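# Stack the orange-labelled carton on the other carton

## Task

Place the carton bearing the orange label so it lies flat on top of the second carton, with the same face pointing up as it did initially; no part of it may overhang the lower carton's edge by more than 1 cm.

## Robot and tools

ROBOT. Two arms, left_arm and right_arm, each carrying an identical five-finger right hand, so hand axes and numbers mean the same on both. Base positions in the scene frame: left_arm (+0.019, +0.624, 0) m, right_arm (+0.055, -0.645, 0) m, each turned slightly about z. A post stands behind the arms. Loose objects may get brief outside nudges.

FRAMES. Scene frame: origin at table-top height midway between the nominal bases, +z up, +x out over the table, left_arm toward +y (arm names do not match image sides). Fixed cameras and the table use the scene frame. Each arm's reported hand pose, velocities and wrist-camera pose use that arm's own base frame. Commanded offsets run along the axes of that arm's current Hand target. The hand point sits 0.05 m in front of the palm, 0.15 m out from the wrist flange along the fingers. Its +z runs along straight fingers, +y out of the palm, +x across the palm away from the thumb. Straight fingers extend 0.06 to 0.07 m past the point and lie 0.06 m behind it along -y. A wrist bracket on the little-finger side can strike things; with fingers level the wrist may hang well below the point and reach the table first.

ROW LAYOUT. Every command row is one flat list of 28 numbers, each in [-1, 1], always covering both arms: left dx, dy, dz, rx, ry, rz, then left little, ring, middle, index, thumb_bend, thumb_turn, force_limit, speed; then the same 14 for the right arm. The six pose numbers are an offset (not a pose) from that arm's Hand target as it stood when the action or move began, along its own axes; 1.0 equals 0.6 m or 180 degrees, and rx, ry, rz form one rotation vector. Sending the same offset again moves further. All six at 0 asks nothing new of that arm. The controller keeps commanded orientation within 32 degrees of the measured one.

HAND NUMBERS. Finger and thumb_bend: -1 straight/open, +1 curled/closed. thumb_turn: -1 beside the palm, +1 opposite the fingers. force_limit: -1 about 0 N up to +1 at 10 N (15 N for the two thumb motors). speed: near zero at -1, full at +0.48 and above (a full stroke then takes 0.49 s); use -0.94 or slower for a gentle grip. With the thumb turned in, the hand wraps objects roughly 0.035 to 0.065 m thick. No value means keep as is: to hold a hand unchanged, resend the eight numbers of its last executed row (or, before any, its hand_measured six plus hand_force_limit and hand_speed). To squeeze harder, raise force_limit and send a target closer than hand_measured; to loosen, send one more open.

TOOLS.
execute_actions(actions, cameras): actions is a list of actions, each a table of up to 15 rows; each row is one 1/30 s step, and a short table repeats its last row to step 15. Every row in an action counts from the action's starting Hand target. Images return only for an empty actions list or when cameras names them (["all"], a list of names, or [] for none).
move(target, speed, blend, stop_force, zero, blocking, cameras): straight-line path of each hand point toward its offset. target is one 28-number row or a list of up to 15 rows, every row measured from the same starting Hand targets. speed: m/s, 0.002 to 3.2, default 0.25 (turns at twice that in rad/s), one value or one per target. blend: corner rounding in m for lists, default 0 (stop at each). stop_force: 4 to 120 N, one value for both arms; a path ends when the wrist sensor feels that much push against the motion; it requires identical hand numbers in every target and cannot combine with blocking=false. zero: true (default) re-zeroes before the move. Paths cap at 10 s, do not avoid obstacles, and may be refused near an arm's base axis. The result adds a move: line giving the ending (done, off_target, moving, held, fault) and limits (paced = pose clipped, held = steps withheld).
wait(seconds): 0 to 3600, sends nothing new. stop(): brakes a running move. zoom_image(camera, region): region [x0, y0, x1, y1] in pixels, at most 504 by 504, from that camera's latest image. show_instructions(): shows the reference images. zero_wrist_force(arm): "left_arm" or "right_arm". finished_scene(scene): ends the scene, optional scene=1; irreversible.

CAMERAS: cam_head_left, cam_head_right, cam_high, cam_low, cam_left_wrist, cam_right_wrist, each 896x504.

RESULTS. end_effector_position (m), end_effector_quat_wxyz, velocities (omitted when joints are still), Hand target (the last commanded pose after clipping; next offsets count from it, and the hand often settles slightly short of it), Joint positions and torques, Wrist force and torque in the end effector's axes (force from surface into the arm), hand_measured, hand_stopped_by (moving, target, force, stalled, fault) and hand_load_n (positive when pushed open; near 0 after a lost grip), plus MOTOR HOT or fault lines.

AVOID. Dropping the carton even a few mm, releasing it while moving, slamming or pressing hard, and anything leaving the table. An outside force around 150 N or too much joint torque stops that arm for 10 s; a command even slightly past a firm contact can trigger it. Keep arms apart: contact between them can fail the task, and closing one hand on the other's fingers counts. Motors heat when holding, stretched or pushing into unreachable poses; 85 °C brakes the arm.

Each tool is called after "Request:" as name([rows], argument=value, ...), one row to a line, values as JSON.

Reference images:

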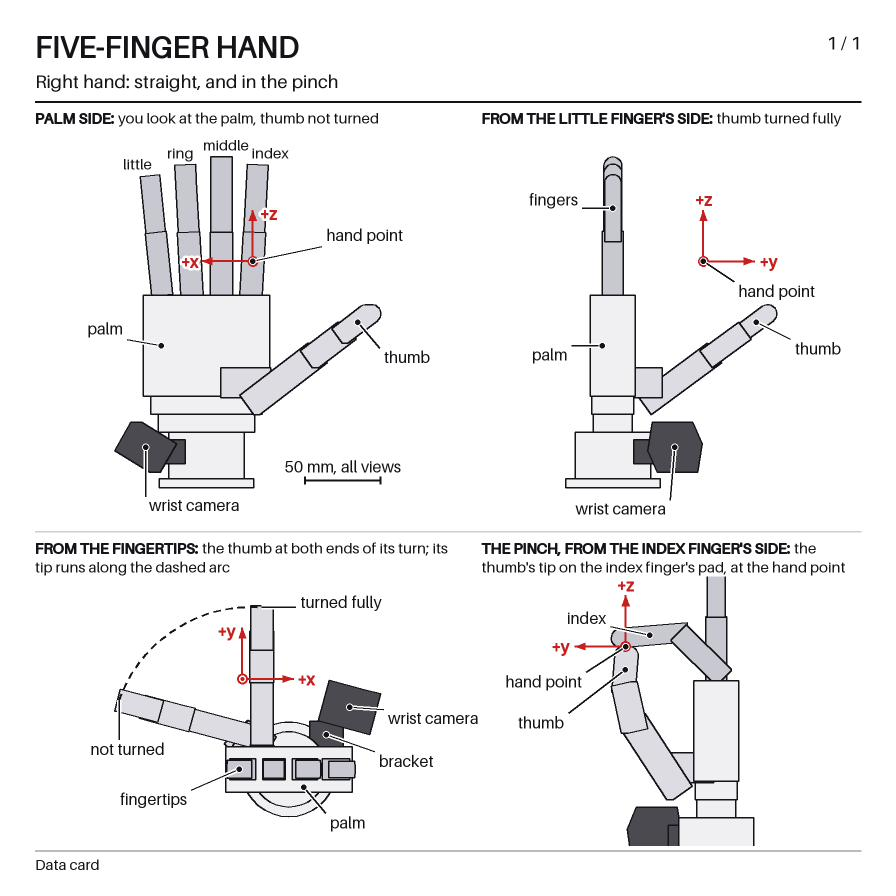

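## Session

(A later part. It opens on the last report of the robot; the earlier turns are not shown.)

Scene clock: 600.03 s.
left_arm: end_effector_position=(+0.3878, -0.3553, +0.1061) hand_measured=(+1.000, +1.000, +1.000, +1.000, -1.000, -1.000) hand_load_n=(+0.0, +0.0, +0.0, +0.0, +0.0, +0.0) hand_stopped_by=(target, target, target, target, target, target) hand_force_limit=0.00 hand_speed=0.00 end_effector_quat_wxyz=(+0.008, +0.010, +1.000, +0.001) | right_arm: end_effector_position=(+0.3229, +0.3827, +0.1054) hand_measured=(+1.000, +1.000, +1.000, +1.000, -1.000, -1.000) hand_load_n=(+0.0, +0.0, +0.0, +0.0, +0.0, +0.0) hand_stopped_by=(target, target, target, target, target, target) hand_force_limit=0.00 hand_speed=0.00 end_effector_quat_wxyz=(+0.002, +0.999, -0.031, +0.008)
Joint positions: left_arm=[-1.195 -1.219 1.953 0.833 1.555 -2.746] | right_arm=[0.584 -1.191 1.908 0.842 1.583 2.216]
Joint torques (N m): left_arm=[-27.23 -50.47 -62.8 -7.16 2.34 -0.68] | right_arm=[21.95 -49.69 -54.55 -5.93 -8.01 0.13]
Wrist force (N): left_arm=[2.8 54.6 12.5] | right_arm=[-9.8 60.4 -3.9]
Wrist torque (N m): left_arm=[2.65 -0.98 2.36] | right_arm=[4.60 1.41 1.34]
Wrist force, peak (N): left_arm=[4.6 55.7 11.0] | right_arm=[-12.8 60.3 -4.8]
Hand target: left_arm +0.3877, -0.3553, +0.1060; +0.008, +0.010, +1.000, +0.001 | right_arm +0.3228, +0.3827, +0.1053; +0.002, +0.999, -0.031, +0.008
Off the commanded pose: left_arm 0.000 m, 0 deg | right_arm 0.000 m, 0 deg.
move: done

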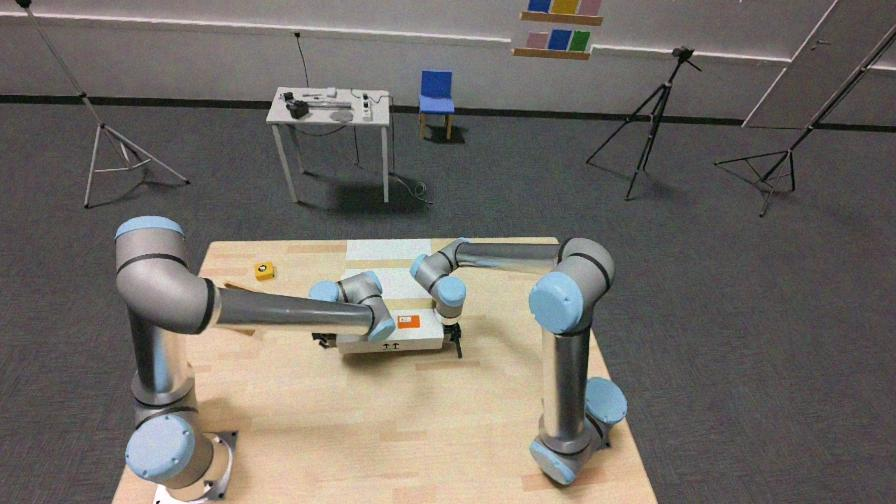

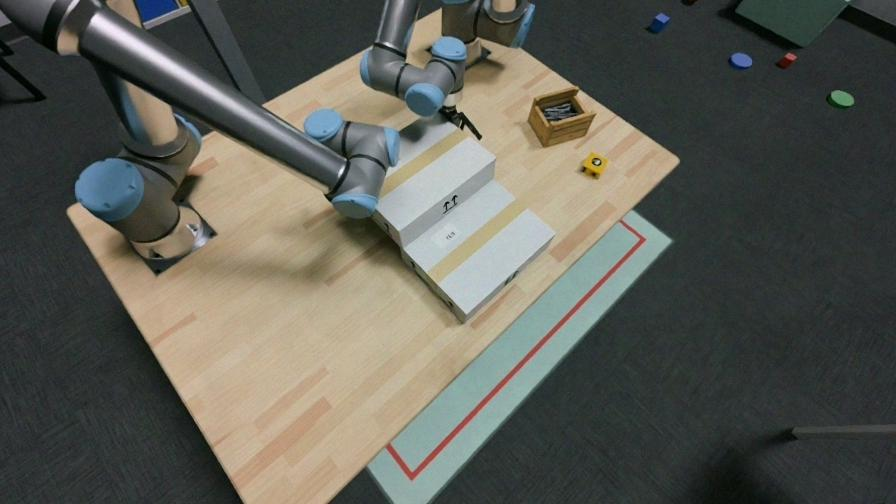

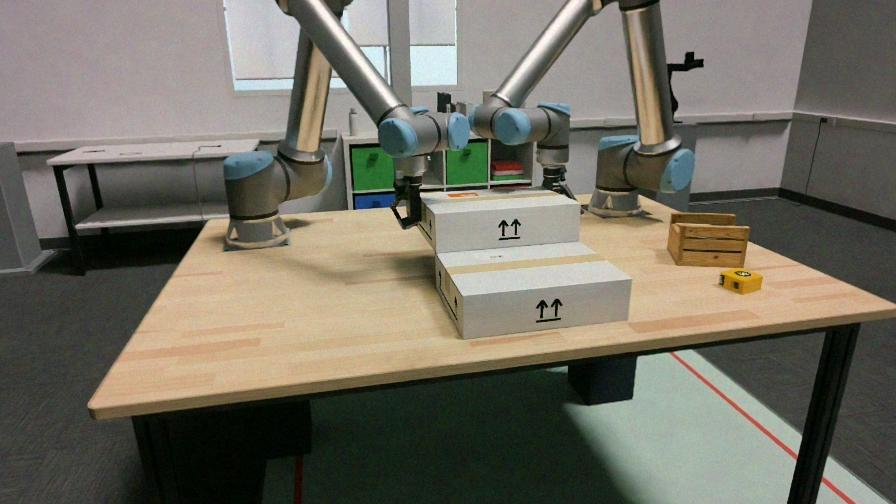

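Request:
move(target=[0,0,-0.0002,0,0,0, 1,1,1,1,-1,-1, 0,0, 0,0,-0.0007,0,0,0, 1,1,1,1,-1,-1, 0,0], speed=0.01)

Request:
move(target=[-0.05,0,0,0,0,0, 1,1,1,1,-1,-1, 0,0, 0.05,0,0,0,0,0, 1,1,1,1,-1,-1, 0,0], speed=0.03, cameras=["cam_head_left","cam_high","cam_low"])

Request:
zoom_image(camera="cam_low", region=[380, 140, 660, 340])

Request:
zoom_image(camera="cam_high", region=[320, 90, 600, 330])

Scene clock: 615.30 s.
left_arm: end_effector_position=(+0.3877, -0.3552, +0.1061) hand_measured=(+1.000, +1.000, +1.000, +1.000, -1.000, -1.000) hand_load_n=(+0.0, +0.5, +0.0, +0.0, +0.0, +0.0) hand_stopped_by=(target, target, target, target, target, target) hand_force_limit=0.00 hand_speed=0.00 end_effector_quat_wxyz=(+0.008, +0.010, +1.000, +0.001) | right_arm: end_effector_position=(+0.3228, +0.3827, +0.1057) hand_measured=(+1.000, +1.000, +1.000, +1.000, -1.000, -1.000) hand_load_n=(+0.0, +0.0, +0.0, +0.0, +0.0, +0.0) hand_stopped_by=(target, target, target, target, target, target) hand_force_limit=0.00 hand_speed=0.00 end_effector_quat_wxyz=(+0.002, +0.999, -0.031, +0.008)
Joint positions: left_arm=[-1.195 -1.219 1.953 0.833 1.554 -2.746] | right_arm=[0.584 -1.192 1.908 0.843 1.583 2.216]
Joint torques (N m): left_arm=[-29.37 -72.79 -61.12 -3.37 2.81 -3.21] | right_arm=[25.94 -65.73 -64.49 0.69 -6.91 1.55]
Wrist force (N): left_arm=[-1.0 54.0 9.3] | right_arm=[-3.9 56.6 5.0]
Wrist torque (N m): left_arm=[2.94 -0.31 1.96] | right_arm=[3.63 0.46 1.54]
Wrist force, peak (N): left_arm=[4.4 56.7 12.8] | right_arm=[-11.2 61.9 -3.5]
Hand target: left_arm +0.3877, -0.3553, +0.1062; +0.008, +0.010, +1.000, +0.001 | right_arm +0.3228, +0.3827, +0.1057; +0.002, +0.999, -0.031, +0.008
Off the commanded pose: left_arm 0.000 m, 0 deg | right_arm 0.000 m, 0 deg.
move: done

Scene clock: 616.57 s.
left_arm: end_effector_position=(+0.4179, -0.3559, +0.1067) hand_measured=(+1.000, +1.000, +1.000, +1.000, -1.000, -1.000) hand_load_n=(+0.0, +0.0, +0.0, +0.0, +0.0, +0.0) hand_stopped_by=(target, target, target, target, target, target) hand_force_limit=0.00 hand_speed=0.00 end_effector_quat_wxyz=(+0.008, +0.010, +1.000, +0.001) | right_arm: end_effector_position=(+0.3529, +0.3809, +0.1063) hand_measured=(+1.000, +1.000, +1.000, +1.000, -1.000, -1.000) hand_load_n=(+0.0, +0.0, +0.0, +0.0, +0.0, +0.0) hand_stopped_by=(target, target, target, target, target, target) hand_force_limit=0.00 hand_speed=0.00 end_effector_quat_wxyz=(+0.002, +0.999, -0.031, +0.008)
Joint positions: left_arm=[-1.142 -1.192 1.911 0.848 1.555 -2.694] | right_arm=[0.551 -1.168 1.87 0.856 1.583 2.184]
Joint torques (N m): left_arm=[-33.87 -70.42 -51.66 -7.66 5.76 -2.65] | right_arm=[33.94 -70.67 -45.85 -2.26 -11.77 1.52]
Wrist force (N): left_arm=[5.0 61.8 5.9] | right_arm=[-5.0 61.3 0.8]
Wrist torque (N m): left_arm=[3.58 -0.92 2.45] | right_arm=[4.34 0.90 1.53]
Wrist force, peak (N): left_arm=[5.0 61.8 5.9] | right_arm=[-5.0 61.3 0.8]
Hand target: left_arm +0.4177, -0.3558, +0.1067; +0.008, +0.010, +1.000, +0.001 | right_arm +0.3528, +0.3808, +0.1062; +0.002, +0.999, -0.031, +0.008
Off the commanded pose: left_arm 0.000 m, 0 deg | right_arm 0.000 m, 0 deg.
move: done

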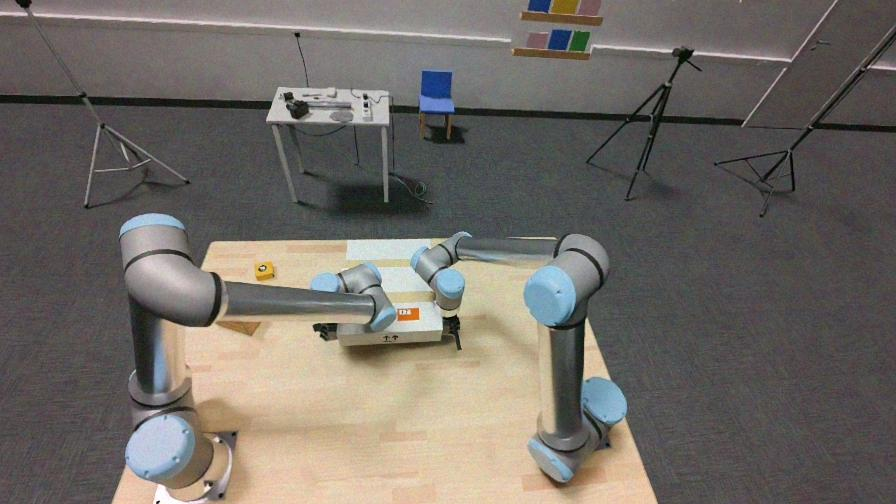

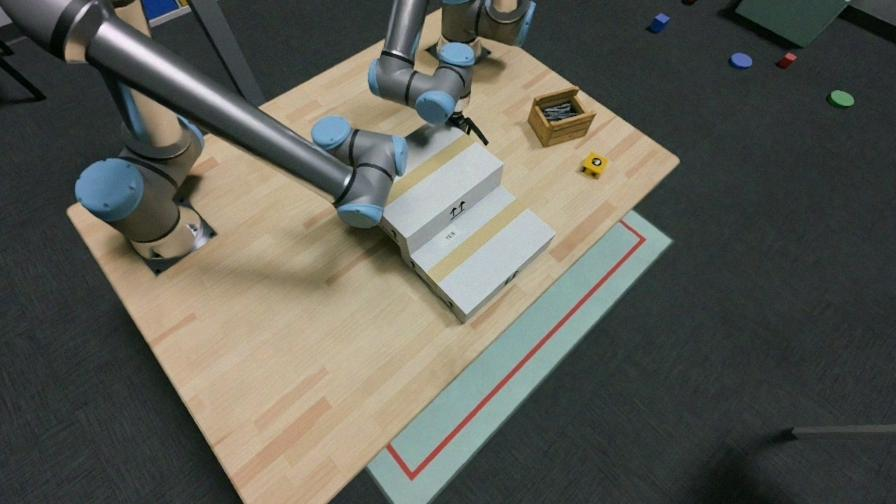

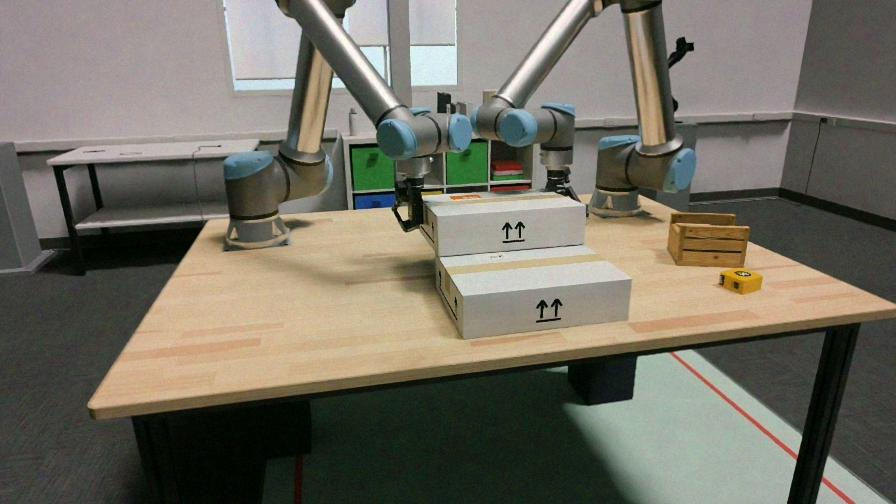

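Scaled by 1.800 from the camera's image (finer frame: 1280x720).

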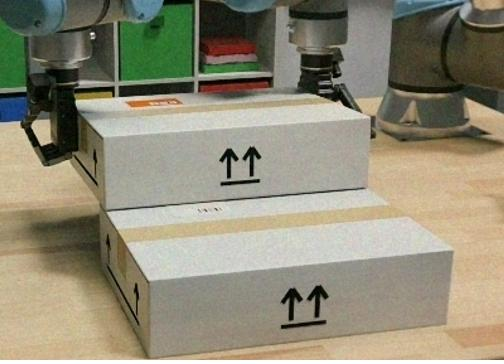

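Scaled by 1.800 from the camera's image (finer frame: 1280x720).

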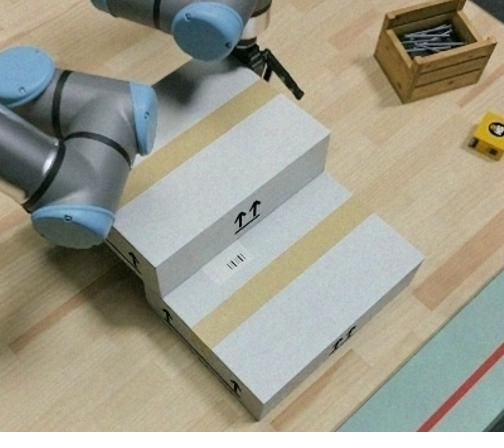

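Request:
move(target=[-0.0833,0.0003,0.0015,0,0,0, 1,1,1,1,-1,-1, 0,0, 0.0833,0.0003,0.0015,0,0,0, 1,1,1,1,-1,-1, 0,0], speed=0.04)

Scene clock: 622.50 s.
left_arm: end_effector_position=(+0.4679, -0.3567, +0.1066) hand_measured=(+1.000, +1.000, +1.000, +1.000, -1.000, -1.000) hand_load_n=(+0.0, +0.0, +0.0, +0.0, -0.5, +0.0) hand_stopped_by=(target, target, target, target, target, target) hand_force_limit=0.00 hand_speed=0.00 end_effector_quat_wxyz=(+0.008, +0.010, +1.000, +0.001) end_effector_velocity=(-0.003, +0.000, -0.001) end_effector_angular_velocity=(+0.000, +0.003, +0.003) | right_arm: end_effector_position=(+0.4028, +0.3776, +0.1062) hand_measured=(+1.000, +1.000, +1.000, +1.000, -1.000, -1.000) hand_load_n=(+0.0, +0.0, +0.0, +0.0, +0.0, +0.0) hand_stopped_by=(target, target, target, target, target, target) hand_force_limit=0.00 hand_speed=0.00 end_effector_quat_wxyz=(+0.002, +0.999, -0.031, +0.008)
Joint positions: left_arm=[-1.063 -1.144 1.835 0.873 1.555 -2.614] | right_arm=[0.503 -1.125 1.802 0.881 1.582 2.135]
Joint velocities: left_arm=[-0.002 -0.001 0.004 -0.001 0.002 -0.005] | right_arm=[within noise]
Joint torques (N m): left_arm=[-32.65 -73.97 -41.76 -5.79 4.25 -3.38] | right_arm=[22.49 -73.88 -38.63 -2.84 -8.69 1.3]
Wrist force (N): left_arm=[3.5 46.7 3.6] | right_arm=[-5.9 45.0 -2.6]
Wrist torque (N m): left_arm=[2.91 -0.64 1.57] | right_arm=[3.46 0.88 0.81]
Wrist force, peak (N): left_arm=[3.1 62.6 6.2] | right_arm=[-2.7 60.5 1.6]
Hand target: left_arm +0.4677, -0.3566, +0.1066; +0.008, +0.010, +1.000, +0.001 | right_arm +0.4026, +0.3776, +0.1062; +0.002, +0.999, -0.031, +0.008
Off the commanded pose: left_arm 0.000 m, 0 deg | right_arm 0.000 m, 0 deg.
move: done

Request:
move(target=[-0.0833,0,0.0012,0,0,0, 1,1,1,1,-1,-1, 0,0, 0.0833,0,0.0011,0,0,0, 1,1,1,1,-1,-1, 0,0], speed=0.04, cameras=["cam_head_left","cam_high","cam_low"])

Request:
zoom_image(camera="cam_low", region=[380, 140, 660, 340])

Request:
zoom_image(camera="cam_high", region=[320, 90, 600, 330])

Scene clock: 629.13 s.
left_arm: end_effector_position=(+0.5179, -0.3577, +0.1067) hand_measured=(+1.000, +1.000, +1.000, +1.000, -1.000, -1.000) hand_load_n=(+0.0, +0.0, +0.0, +0.0, +0.0, +0.0) hand_stopped_by=(target, target, target, target, target, target) hand_force_limit=0.00 hand_speed=0.00 end_effector_quat_wxyz=(+0.008, +0.010, +1.000, +0.001) | right_arm: end_effector_position=(+0.4527, +0.3745, +0.1064) hand_measured=(+1.000, +1.000, +1.000, +1.000, -1.000, -1.000) hand_load_n=(+0.5, +0.0, +0.0, +0.0, +0.0, +0.0) hand_stopped_by=(target, target, target, target, target, target) hand_force_limit=0.00 hand_speed=0.00 end_effector_quat_wxyz=(+0.002, +0.999, -0.031, +0.008)
Joint positions: left_arm=[-0.992 -1.093 1.754 0.903 1.556 -2.543] | right_arm=[0.46 -1.079 1.727 0.909 1.581 2.092]
Joint torques (N m): left_arm=[-28.94 -79.86 -38.59 -5.05 4.59 -2.67] | right_arm=[30.41 -79.24 -37.69 -2.06 -8.78 1.41]
Wrist force (N): left_arm=[1.7 43.2 3.3] | right_arm=[-5.5 40.9 0.9]
Wrist torque (N m): left_arm=[2.78 -0.37 1.16] | right_arm=[2.94 0.61 0.50]
Wrist force, peak (N): left_arm=[0.3 45.3 4.7] | right_arm=[-4.0 44.4 -1.6]
Hand target: left_arm +0.5177, -0.3576, +0.1067; +0.008, +0.010, +1.000, +0.001 | right_arm +0.4525, +0.3745, +0.1064; +0.002, +0.999, -0.031, +0.008
Off the commanded pose: left_arm 0.000 m, 0 deg | right_arm 0.000 m, 0 deg.
move: done

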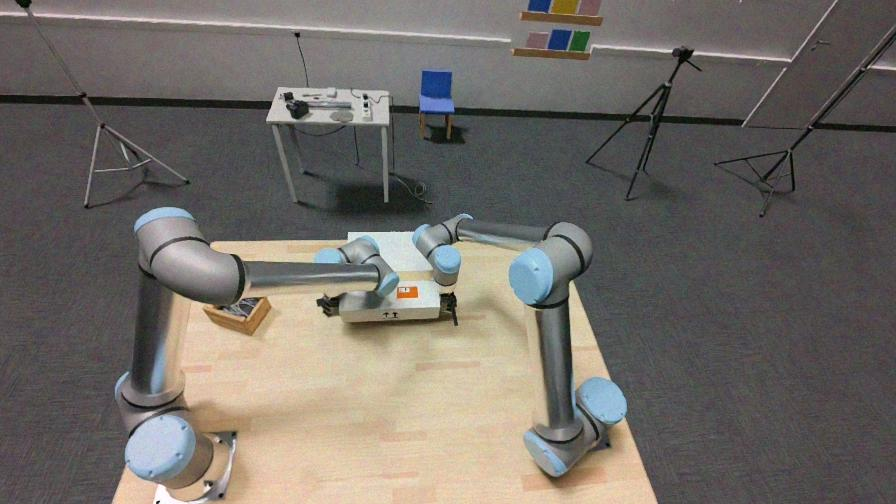

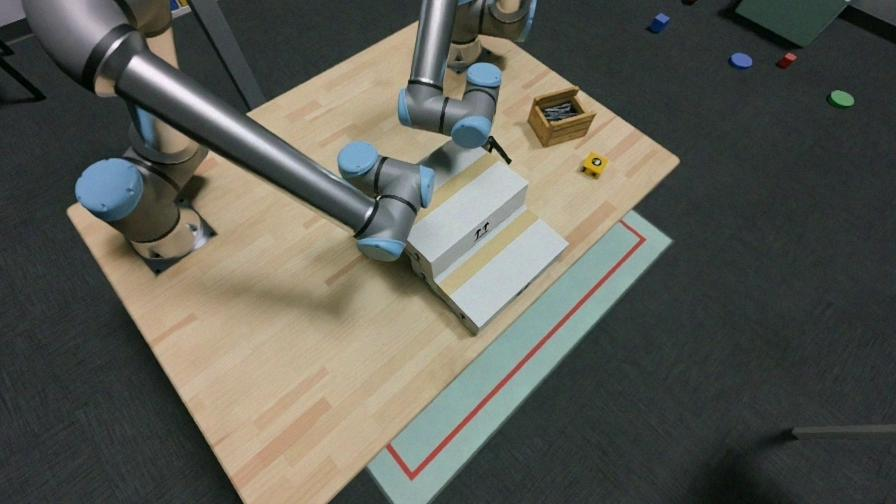

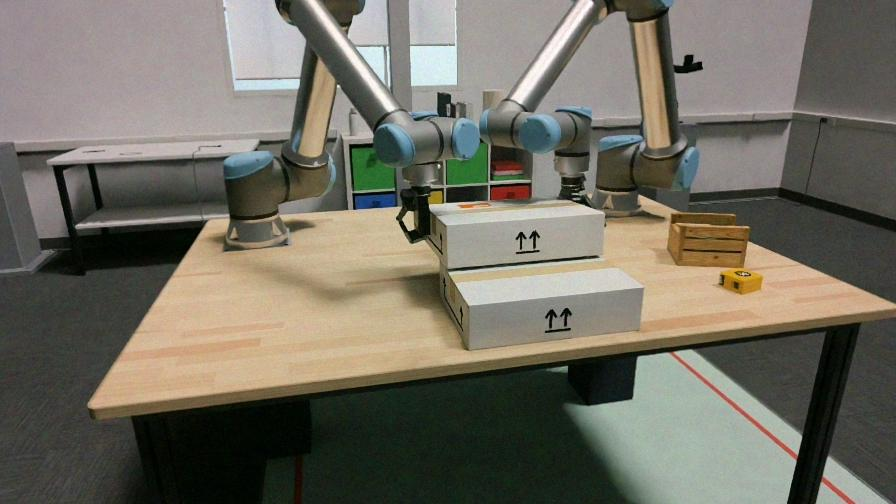

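Scaled by 1.800 from the camera's image (finer frame: 1280x720).

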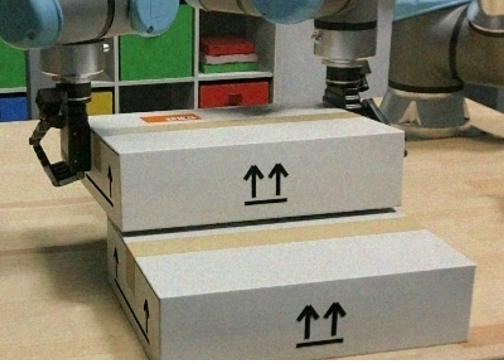

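Scaled by 1.800 from the camera's image (finer frame: 1280x720).

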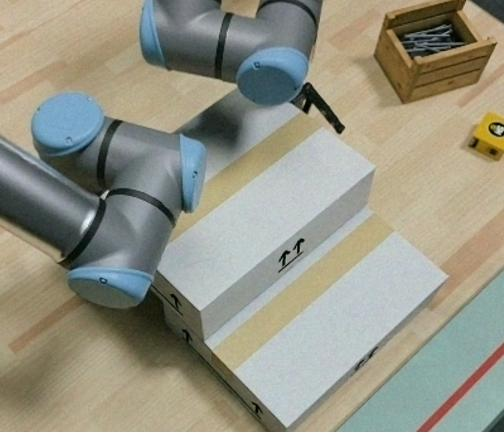

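Request:
zoom_image(camera="cam_high", region=[410, 180, 590, 340])

Request:
zoom_image(camera="cam_head_left", region=[300, 220, 480, 340])

Request:
zoom_image(camera="cam_low", region=[420, 180, 660, 350])

Scaled by 2.800 from the camera's image (finer frame: 1280x720).

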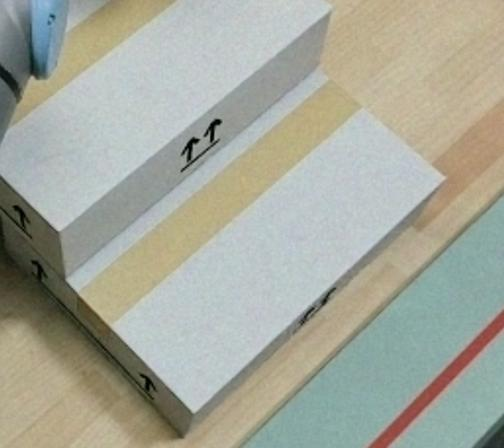

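Scaled by 2.800 from the camera's image (finer frame: 1280x720).

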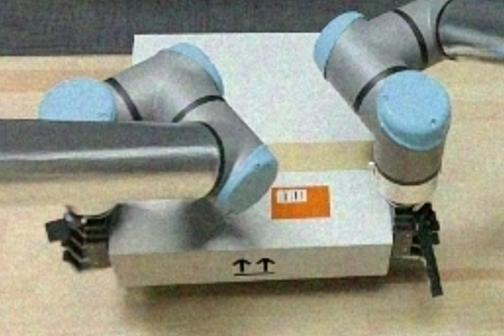

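Scaled by 2.100 from the camera's image (finer frame: 1280x720).

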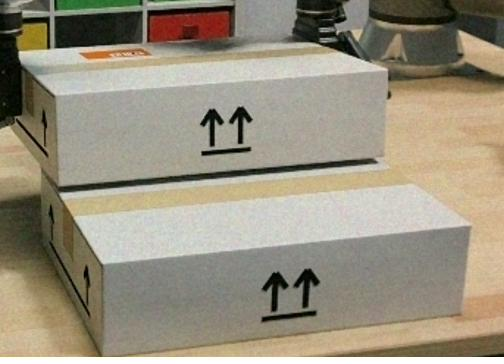

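Request:
move(target=[0,-0.01,0,0,0,0, 1,1,1,1,-1,-1, 0,0, 0,-0.01,0,0,0,0, 1,1,1,1,-1,-1, 0,0], speed=0.003, stop_force=55, zero=false)

Request:
move(target=[0.0917,0,-0.0012,0,0,0, 1,1,1,1,-1,-1, 0,0, -0.0917,0,-0.0012,0,0,0, 1,1,1,1,-1,-1, 0,0], speed=0.03, cameras=["cam_high","cam_low"])

Request:
zoom_image(camera="cam_high", region=[410, 180, 590, 340])

Scene clock: 642.87 s.
left_arm: end_effector_position=(+0.5176, -0.3578, +0.1067) hand_measured=(+1.000, +1.000, +1.000, +1.000, -1.000, -1.000) hand_load_n=(+0.0, +0.0, +0.0, +0.0, +0.0, +0.0) hand_stopped_by=(target, target, target, target, target, target) hand_force_limit=0.00 hand_speed=0.00 end_effector_quat_wxyz=(+0.008, +0.010, +1.000, +0.001) | right_arm: end_effector_position=(+0.4524, +0.3747, +0.1064) hand_measured=(+1.000, +1.000, +1.000, +1.000, -1.000, -1.000) hand_load_n=(+0.0, +0.0, +0.0, +0.0, +0.0, +0.0) hand_stopped_by=(target, target, target, target, target, target) hand_force_limit=0.00 hand_speed=0.00 end_effector_quat_wxyz=(+0.002, +0.999, -0.031, +0.008)
Joint positions: left_arm=[-0.992 -1.093 1.754 0.903 1.556 -2.543] | right_arm=[0.461 -1.079 1.727 0.909 1.581 2.093]
Joint torques (N m): left_arm=[-21.41 -76.66 -44.65 -7.19 5.9 2.37] | right_arm=[15.18 -79.41 -41.32 -1.93 -9.15 -1.09]
Wrist force (N): left_arm=[-2.8 57.8 5.2] | right_arm=[0.6 56.2 2.8]
Wrist torque (N m): left_arm=[3.61 -0.16 1.59] | right_arm=[3.65 0.40 1.40]
Wrist force, peak (N): left_arm=[-3.7 61.7 6.4] | right_arm=[-1.0 63.6 1.3]
Hand target: left_arm +0.5176, -0.3577, +0.1067; +0.008, +0.010, +1.000, +0.001 (not the last commanded pose) | right_arm +0.4524, +0.3747, +0.1064; +0.002, +0.999, -0.031, +0.008 (not the last commanded pose)
Off the commanded pose: left_arm 0.006 m, 0 deg | right_arm 0.006 m, 0 deg.
move: contact (left_arm, right_arm)

Scene clock: 644.97 s.
left_arm: end_effector_position=(+0.4624, -0.3566, +0.1065) hand_measured=(+1.000, +1.000, +1.000, +1.000, -1.000, -1.000) hand_load_n=(+0.0, +0.5, +0.0, +0.0, +0.0, +0.0) hand_stopped_by=(target, target, target, target, target, target) hand_force_limit=0.00 hand_speed=0.00 end_effector_quat_wxyz=(+0.008, +0.010, +1.000, +0.001) | right_arm: end_effector_position=(+0.3973, +0.3781, +0.1061) hand_measured=(+1.000, +1.000, +1.000, +1.000, -1.000, -1.000) hand_load_n=(+0.0, +0.0, +0.0, +0.0, +0.0, +0.0) hand_stopped_by=(target, target, target, target, target, target) hand_force_limit=0.00 hand_speed=0.00 end_effector_quat_wxyz=(+0.002, +0.999, -0.031, +0.008)
Joint positions: left_arm=[-1.071 -1.149 1.844 0.87 1.555 -2.622] | right_arm=[0.508 -1.13 1.81 0.878 1.582 2.14]
Joint torques (N m): left_arm=[-7.52 -53.94 -71.08 -4.31 2.91 2.25] | right_arm=[7.12 -54.66 -60.49 -0.21 -6.68 -0.4]
Wrist force (N): left_arm=[1.3 48.7 12.1] | right_arm=[-3.9 51.8 3.2]
Wrist torque (N m): left_arm=[2.32 -0.30 1.92] | right_arm=[3.37 0.06 0.98]
Wrist force, peak (N): left_arm=[-2.6 56.7 5.0] | right_arm=[0.7 56.4 1.9]
Hand target: left_arm +0.4625, -0.3567, +0.1065; +0.008, +0.010, +1.000, +0.001 | right_arm +0.3975, +0.3781, +0.1062; +0.002, +0.999, -0.031, +0.008
Off the commanded pose: left_arm 0.000 m, 0 deg | right_arm 0.000 m, 0 deg.
move: done

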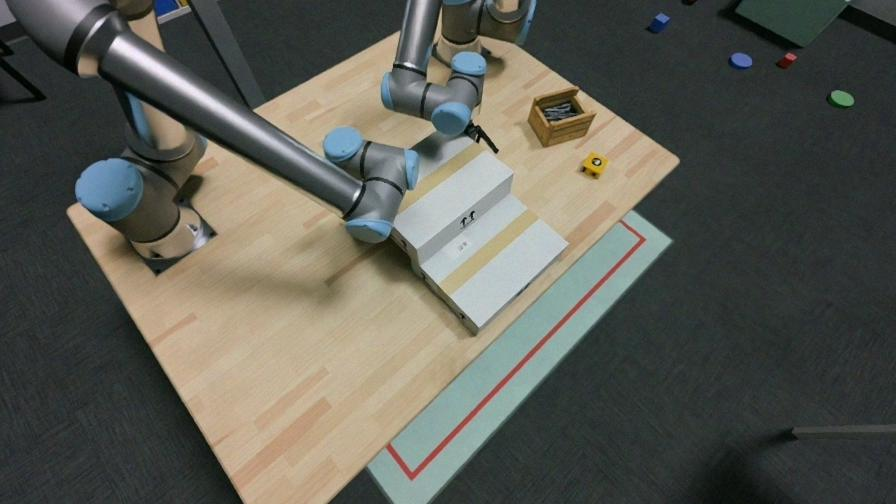

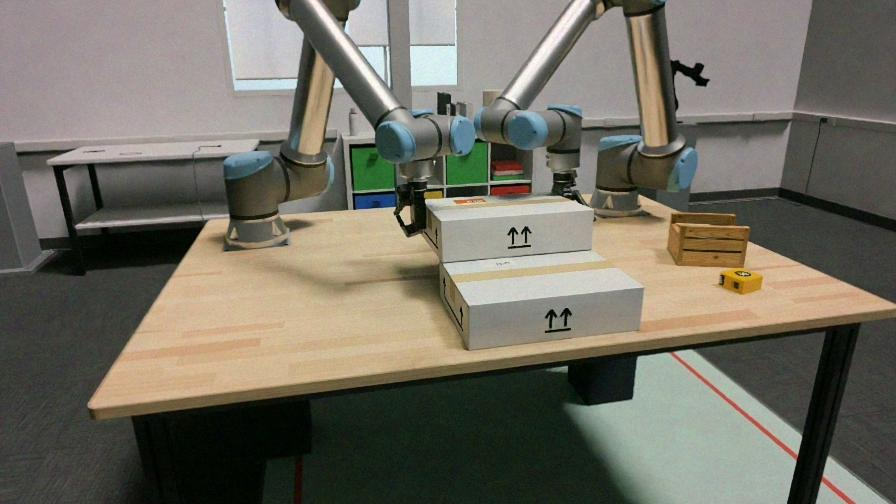

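Scaled by 2.800 from the camera's image (finer frame: 1280x720).

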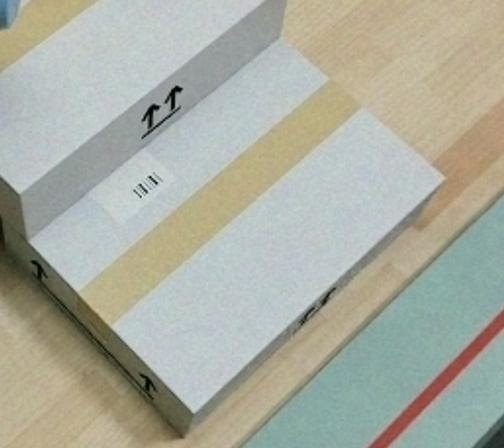

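Request:
move(target=[0,-0.01,0,0,0,0, 1,1,1,1,-1,-1, 0,0, 0,-0.01,0,0,0,0, 1,1,1,1,-1,-1, 0,0], speed=0.003, stop_force=58, zero=false)

Request:
move(target=[0,0,-0.0003,0,0,0, 1,1,1,1,-1,-1, 0,0, 0,0,-0.0007,0,0,0, 1,1,1,1,-1,-1, 0,0], speed=0.01)

Scene clock: 653.03 s.
left_arm: end_effector_position=(+0.4626, -0.3568, +0.1065) hand_measured=(+1.000, +1.000, +1.000, +1.000, -1.000, -1.000) hand_load_n=(+0.0, +0.0, +0.0, +0.0, +0.0, +0.0) hand_stopped_by=(target, target, target, target, target, target) hand_force_limit=0.00 hand_speed=0.00 end_effector_quat_wxyz=(+0.008, +0.010, +1.000, +0.001) | right_arm: end_effector_position=(+0.3976, +0.3782, +0.1062) hand_measured=(+1.000, +1.000, +1.000, +1.000, -1.000, -1.000) hand_load_n=(+0.5, +0.0, +0.0, +0.0, +0.0, +0.0) hand_stopped_by=(target, target, target, target, target, target) hand_force_limit=0.00 hand_speed=0.00 end_effector_quat_wxyz=(+0.002, +0.999, -0.031, +0.008)
Joint positions: left_arm=[-1.071 -1.149 1.843 0.87 1.555 -2.622] | right_arm=[0.508 -1.129 1.809 0.878 1.582 2.14]
Joint torques (N m): left_arm=[-17.09 -69.37 -60.44 -7.8 4.6 1.29] | right_arm=[10.86 -75.17 -48.89 -5.31 -7.58 -0.86]
Wrist force (N): left_arm=[6.6 62.2 8.8] | right_arm=[-8.6 62.8 1.9]
Wrist torque (N m): left_arm=[3.44 -0.62 2.81] | right_arm=[4.12 0.47 0.92]
Wrist force, peak (N): left_arm=[6.3 63.6 8.6] | right_arm=[-9.2 64.3 1.5]
Hand target: left_arm +0.4626, -0.3567, +0.1065; +0.008, +0.010, +1.000, +0.001 (not the last commanded pose) | right_arm +0.3975, +0.3782, +0.1062; +0.002, +0.999, -0.031, +0.008 (not the last commanded pose)
Off the commanded pose: left_arm 0.006 m, 0 deg | right_arm 0.006 m, 0 deg.
move: contact (left_arm, right_arm)

Scene clock: 653.53 s.
left_arm: end_effector_position=(+0.4626, -0.3567, +0.1067) hand_measured=(+1.000, +1.000, +1.000, +1.000, -1.000, -1.000) hand_load_n=(+0.0, +0.0, +0.5, +0.0, +0.0, +0.0) hand_stopped_by=(target, target, target, target, target, target) hand_force_limit=0.00 hand_speed=0.00 end_effector_quat_wxyz=(+0.008, +0.010, +1.000, +0.001) | right_arm: end_effector_position=(+0.3975, +0.3782, +0.1066) hand_measured=(+1.000, +1.000, +1.000, +1.000, -1.000, -1.000) hand_load_n=(+0.0, +0.0, +0.0, +0.0, +0.0, +0.0) hand_stopped_by=(target, target, target, target, target, target) hand_force_limit=0.00 hand_speed=0.00 end_effector_quat_wxyz=(+0.002, +0.999, -0.031, +0.008)
Joint positions: left_arm=[-1.071 -1.149 1.843 0.871 1.555 -2.622] | right_arm=[0.508 -1.13 1.809 0.879 1.582 2.14]
Joint torques (N m): left_arm=[-18.21 -75.36 -61.49 -4.15 4.17 0.87] | right_arm=[9.87 -73.26 -65.38 1.86 -7.6 -0.58]
Wrist force (N): left_arm=[1.4 60.7 8.4] | right_arm=[-2.4 58.5 7.8]
Wrist torque (N m): left_arm=[3.49 -0.03 2.23] | right_arm=[3.36 -0.13 1.08]
Wrist force, peak (N): left_arm=[6.6 62.4 8.2] | right_arm=[-8.5 62.3 2.2]
Hand target: left_arm +0.4626, -0.3567, +0.1067; +0.008, +0.010, +1.000, +0.001 | right_arm +0.3975, +0.3782, +0.1066; +0.002, +0.999, -0.031, +0.008
Off the commanded pose: left_arm 0.000 m, 0 deg | right_arm 0.000 m, 0 deg.
move: done

Request:
move(target=[-0.05,0,0.0005,0,0,0, 1,1,1,1,-1,-1, 0,0, 0.05,0,0.0005,0,0,0, 1,1,1,1,-1,-1, 0,0], speed=0.03, cameras=["cam_high"])

Request:
zoom_image(camera="cam_high", region=[410, 180, 590, 340])

Scene clock: 659.97 s.
left_arm: end_effector_position=(+0.4927, -0.3574, +0.1069) hand_measured=(+1.000, +1.000, +1.000, +1.000, -1.000, -1.000) hand_load_n=(+0.0, +0.0, +0.0, +0.0, +0.0, +0.0) hand_stopped_by=(target, target, target, target, target, target) hand_force_limit=0.00 hand_speed=0.00 end_effector_quat_wxyz=(+0.008, +0.010, +1.000, +0.001) | right_arm: end_effector_position=(+0.4277, +0.3763, +0.1068) hand_measured=(+1.000, +1.000, +1.000, +1.000, -1.000, -1.000) hand_load_n=(+0.0, +0.0, +0.0, +0.0, +0.0, +0.0) hand_stopped_by=(target, target, target, target, target, target) hand_force_limit=0.00 hand_speed=0.00 end_effector_quat_wxyz=(+0.002, +0.999, -0.031, +0.008)
Joint positions: left_arm=[-1.027 -1.119 1.795 0.888 1.555 -2.578] | right_arm=[0.481 -1.103 1.765 0.895 1.582 2.113]
Joint torques (N m): left_arm=[-41.5 -74.79 -49.59 -8.14 6.96 -2.78] | right_arm=[33.39 -75.99 -44.26 -3.21 -12.2 1.32]
Wrist force (N): left_arm=[6.5 64.3 1.6] | right_arm=[-7.3 61.4 0.2]
Wrist torque (N m): left_arm=[4.22 -0.87 2.30] | right_arm=[4.20 1.02 0.95]
Wrist force, peak (N): left_arm=[6.5 64.3 1.6] | right_arm=[-9.3 61.3 -1.6]
Hand target: left_arm +0.4926, -0.3573, +0.1069; +0.008, +0.010, +1.000, +0.001 | right_arm +0.4275, +0.3763, +0.1068; +0.002, +0.999, -0.031, +0.008
Off the commanded pose: left_arm 0.000 m, 0 deg | right_arm 0.000 m, 0 deg.
move: done

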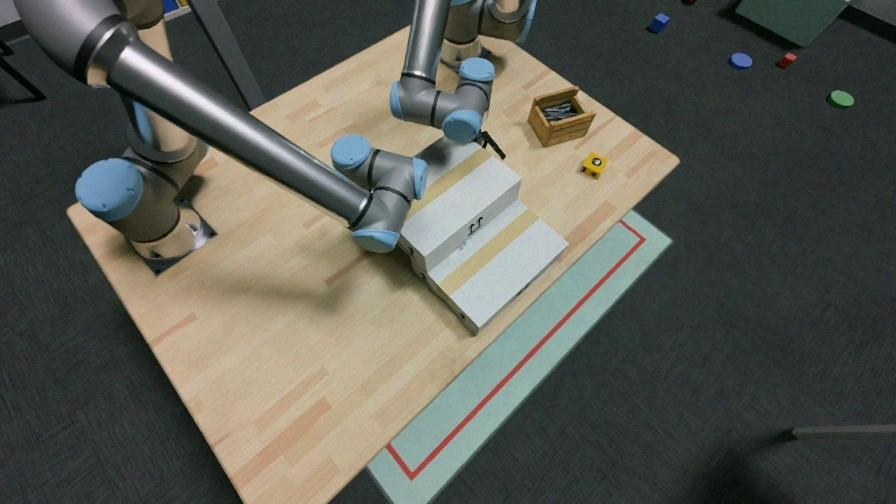

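Scaled by 2.800 from the camera's image (finer frame: 1280x720).

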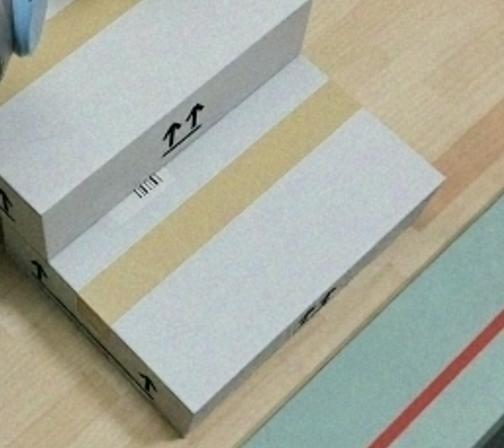

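Request:
move(target=[0,0,-0.0006,0,0,0, 1,1,1,1,-1,-1, 0,0, 0,0,-0.0006,0,0,0, 1,1,1,1,-1,-1, 0,0], speed=0.01)

Request:
move(target=[-0.0333,0,0.0003,0,0,0, 1,1,1,1,-1,-1, 0,0, 0.0333,0,0.0003,0,0,0, 1,1,1,1,-1,-1, 0,0], speed=0.03, cameras=["cam_high"])

Request:
zoom_image(camera="cam_high", region=[410, 180, 590, 340])

Scene clock: 665.00 s.
left_arm: end_effector_position=(+0.4925, -0.3573, +0.1072) hand_measured=(+1.000, +1.000, +1.000, +1.000, -1.000, -1.000) hand_load_n=(+0.0, +0.0, +0.0, +0.0, +0.0, +0.0) hand_stopped_by=(target, target, target, target, target, target) hand_force_limit=0.00 hand_speed=0.00 end_effector_quat_wxyz=(+0.008, +0.010, +1.000, +0.001) | right_arm: end_effector_position=(+0.4274, +0.3763, +0.1071) hand_measured=(+1.000, +1.000, +1.000, +1.000, -1.000, -1.000) hand_load_n=(+0.0, +0.0, +0.0, +0.0, +0.0, +0.0) hand_stopped_by=(target, target, target, target, target, target) hand_force_limit=0.00 hand_speed=0.00 end_effector_quat_wxyz=(+0.002, +0.999, -0.031, +0.008)
Joint positions: left_arm=[-1.027 -1.119 1.795 0.889 1.555 -2.578] | right_arm=[0.481 -1.103 1.765 0.896 1.582 2.114]
Joint torques (N m): left_arm=[-34.3 -69.78 -70.08 -2.06 6.54 -3.83] | right_arm=[31.19 -75.22 -62.84 1.52 -12.01 1.41]
Wrist force (N): left_arm=[-3.7 54.3 8.8] | right_arm=[-1.9 55.9 6.1]
Wrist torque (N m): left_arm=[3.05 0.19 1.21] | right_arm=[3.44 -0.10 1.27]
Wrist force, peak (N): left_arm=[3.9 63.0 2.3] | right_arm=[-1.2 60.2 2.8]
Hand target: left_arm +0.4926, -0.3573, +0.1072; +0.008, +0.010, +1.000, +0.001 | right_arm +0.4275, +0.3763, +0.1071; +0.002, +0.999, -0.031, +0.008
Off the commanded pose: left_arm 0.000 m, 0 deg | right_arm 0.000 m, 0 deg.
move: done

Scene clock: 665.93 s.
left_arm: end_effector_position=(+0.5127, -0.3578, +0.1074) hand_measured=(+1.000, +1.000, +1.000, +1.000, -1.000, -1.000) hand_load_n=(+0.0, +0.0, +0.0, +0.0, +0.0, +0.0) hand_stopped_by=(target, target, target, target, target, target) hand_force_limit=0.00 hand_speed=0.00 end_effector_quat_wxyz=(+0.008, +0.010, +1.000, +0.001) | right_arm: end_effector_position=(+0.4476, +0.3751, +0.1073) hand_measured=(+1.000, +1.000, +1.000, +1.000, -1.000, -1.000) hand_load_n=(+0.0, +0.0, +0.0, +0.0, +0.0, +0.0) hand_stopped_by=(target, target, target, target, target, target) hand_force_limit=0.00 hand_speed=0.00 end_effector_quat_wxyz=(+0.002, +0.999, -0.031, +0.008)
Joint positions: left_arm=[-0.999 -1.099 1.761 0.901 1.556 -2.55] | right_arm=[0.465 -1.084 1.734 0.908 1.581 2.097]
Joint torques (N m): left_arm=[-37.19 -74.09 -48.97 -8.53 7.12 -2.56] | right_arm=[30.24 -75.74 -45.9 -3.21 -12.24 1.37]
Wrist force (N): left_arm=[8.2 64.6 -1.0] | right_arm=[-9.0 61.5 -2.9]
Wrist torque (N m): left_arm=[4.45 -0.86 2.42] | right_arm=[4.45 1.16 0.82]
Wrist force, peak (N): left_arm=[8.2 64.6 -1.0] | right_arm=[-10.2 62.2 -1.8]
Hand target: left_arm +0.5125, -0.3577, +0.1074; +0.008, +0.010, +1.000, +0.001 | right_arm +0.4474, +0.3751, +0.1073; +0.002, +0.999, -0.031, +0.008
Off the commanded pose: left_arm 0.000 m, 0 deg | right_arm 0.000 m, 0 deg.
move: done

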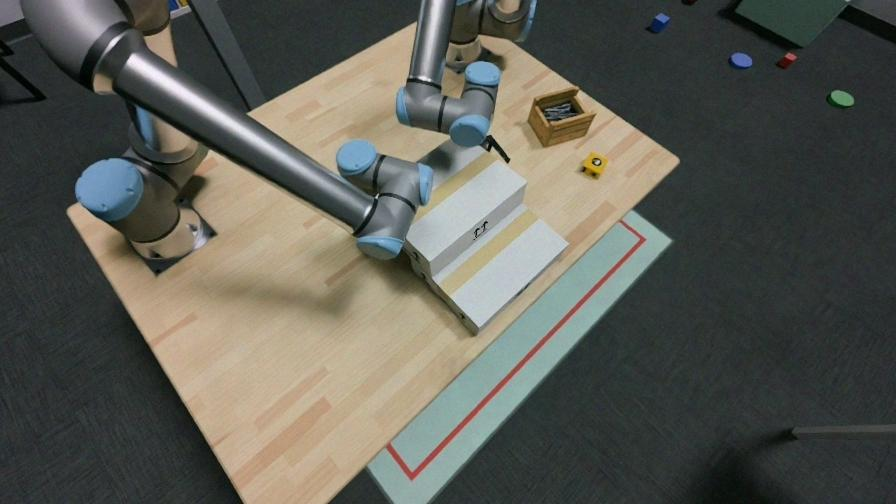

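Scaled by 2.800 from the camera's image (finer frame: 1280x720).

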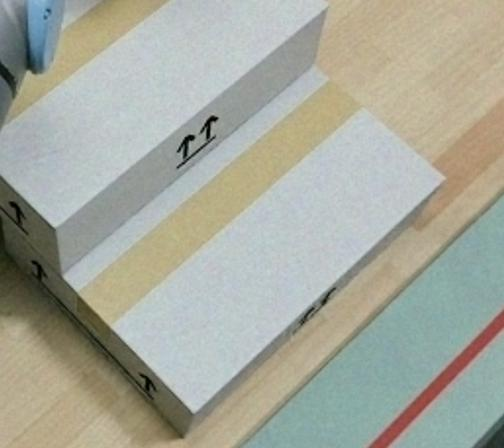

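Request:
move(target=[-0.0003,0,-0.00245,0,0.0039,0, 1,1,1,1,-1,-1, 0,0, 0.0003,0,-0.00367,0,-0.0039,0, 1,1,1,1,-1,-1, 0,0], speed=0.01)

Scene clock: 676.53 s.
left_arm: end_effector_position=(+0.5127, -0.3577, +0.1089) hand_measured=(+1.000, +1.000, +1.000, +1.000, -1.000, -1.000) hand_load_n=(+0.0, +0.0, +0.0, +0.0, +0.0, +0.0) hand_stopped_by=(target, target, target, target, target, target) hand_force_limit=0.00 hand_speed=0.00 end_effector_quat_wxyz=(+0.002, +0.010, +1.000, +0.001) | right_arm: end_effector_position=(+0.4475, +0.3751, +0.1095) hand_measured=(+1.000, +1.000, +1.000, +1.000, -1.000, -1.000) hand_load_n=(+0.0, +0.0, +0.0, +0.0, +0.0, +0.0) hand_stopped_by=(target, target, target, target, target, target) hand_force_limit=0.00 hand_speed=0.00 end_effector_quat_wxyz=(+0.001, +1.000, -0.031, +0.002)
Joint positions: left_arm=[-0.994 -1.096 1.755 0.912 1.566 -2.545] | right_arm=[0.462 -1.082 1.729 0.921 1.575 2.094]
Joint torques (N m): left_arm=[-27.22 -61.15 -69.96 -6.84 5.89 1.95] | right_arm=[19.13 -67.54 -58.47 -2.39 -11.48 -0.59]
Wrist force (N): left_arm=[3.3 60.7 6.3] | right_arm=[-4.9 59.8 0.4]
Wrist torque (N m): left_arm=[3.53 -0.26 2.05] | right_arm=[4.12 0.46 1.09]
Wrist force, peak (N): left_arm=[6.1 62.8 -0.4] | right_arm=[-8.1 60.1 -2.2]
Hand target: left_arm +0.5127, -0.3577, +0.1088; +0.002, +0.010, +1.000, +0.001 | right_arm +0.4475, +0.3751, +0.1095; +0.001, +1.000, -0.031, +0.002
Off the commanded pose: left_arm 0.000 m, 0 deg | right_arm 0.000 m, 0 deg.
move: done

Request:
move(target=[-0.0333,0,0.0,0,0,0, 1,1,1,1,-1,-1, 0,0, 0.0333,0,0.0,0,0,0, 1,1,1,1,-1,-1, 0,0], speed=0.03, cameras=["cam_high","cam_low","cam_head_left"])

Request:
zoom_image(camera="cam_high", region=[410, 180, 590, 340])

Request:
zoom_image(camera="cam_low", region=[420, 180, 660, 350])

Scene clock: 680.47 s.
left_arm: end_effector_position=(+0.5329, -0.3581, +0.1090) hand_measured=(+1.000, +1.000, +1.000, +1.000, -1.000, -1.000) hand_load_n=(+0.0, +0.0, +0.5, +0.0, +0.0, +0.0) hand_stopped_by=(target, target, target, target, target, target) hand_force_limit=0.00 hand_speed=0.00 end_effector_quat_wxyz=(+0.002, +0.010, +1.000, +0.001) | right_arm: end_effector_position=(+0.4677, +0.3739, +0.1096) hand_measured=(+1.000, +1.000, +1.000, +1.000, -1.000, -1.000) hand_load_n=(+0.0, +0.0, +0.0, +0.0, +0.0, +0.0) hand_stopped_by=(target, target, target, target, target, target) hand_force_limit=0.00 hand_speed=0.00 end_effector_quat_wxyz=(+0.001, +1.000, -0.031, +0.002)
Joint positions: left_arm=[-0.968 -1.075 1.721 0.925 1.566 -2.519] | right_arm=[0.446 -1.062 1.697 0.934 1.575 2.079]
Joint torques (N m): left_arm=[-39.07 -76.72 -50.2 -9.24 4.33 -2.96] | right_arm=[30.25 -75.7 -43.26 -4.77 -10.07 1.73]
Wrist force (N): left_arm=[11.1 65.4 -4.2] | right_arm=[-12.0 62.0 -6.9]
Wrist torque (N m): left_arm=[4.74 -0.90 2.70] | right_arm=[4.78 1.47 0.61]
Wrist force, peak (N): left_arm=[11.1 65.4 -4.2] | right_arm=[-14.8 62.6 -9.1]
Hand target: left_arm +0.5327, -0.3581, +0.1089; +0.002, +0.010, +1.000, +0.001 | right_arm +0.4675, +0.3739, +0.1096; +0.001, +1.000, -0.031, +0.002
Off the commanded pose: left_arm 0.000 m, 0 deg | right_arm 0.000 m, 0 deg.
move: done
Images, in order (width x height): cam_head_left 896x504, cam_high 896x504, cam_low 896x504.

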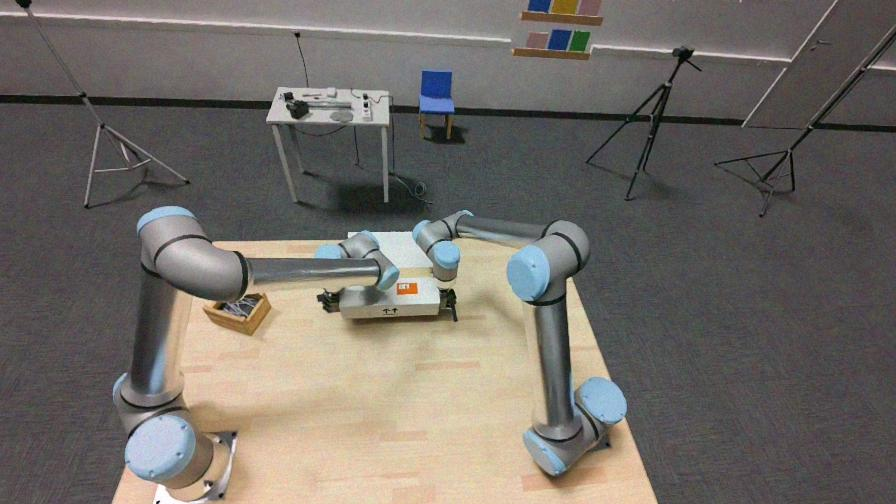

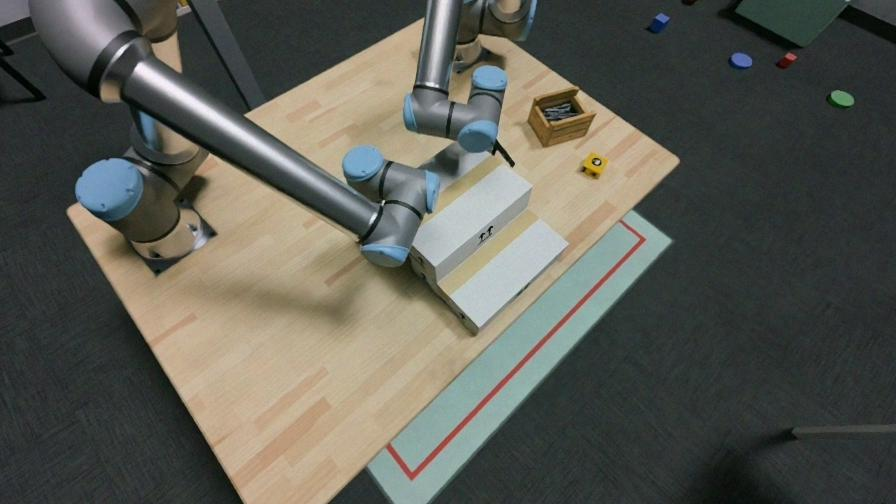

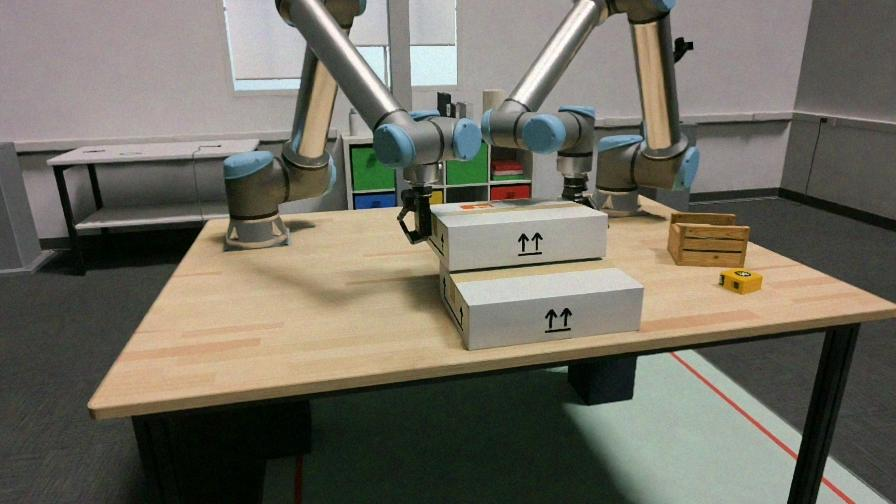

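Scaled by 2.800 from the camera's image (finer frame: 1280x720).

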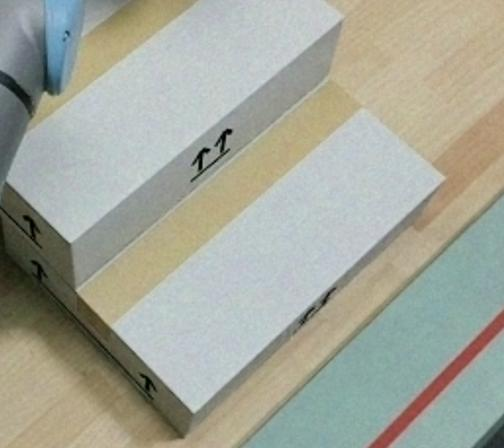

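Scaled by 2.100 from the camera's image (finer frame: 1280x720).

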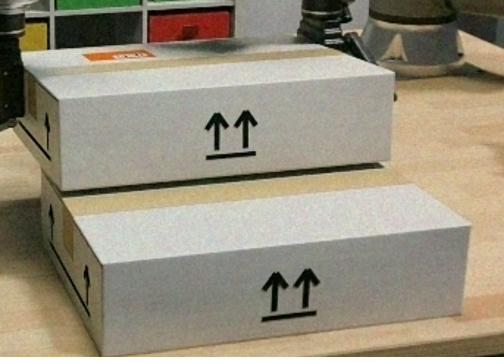

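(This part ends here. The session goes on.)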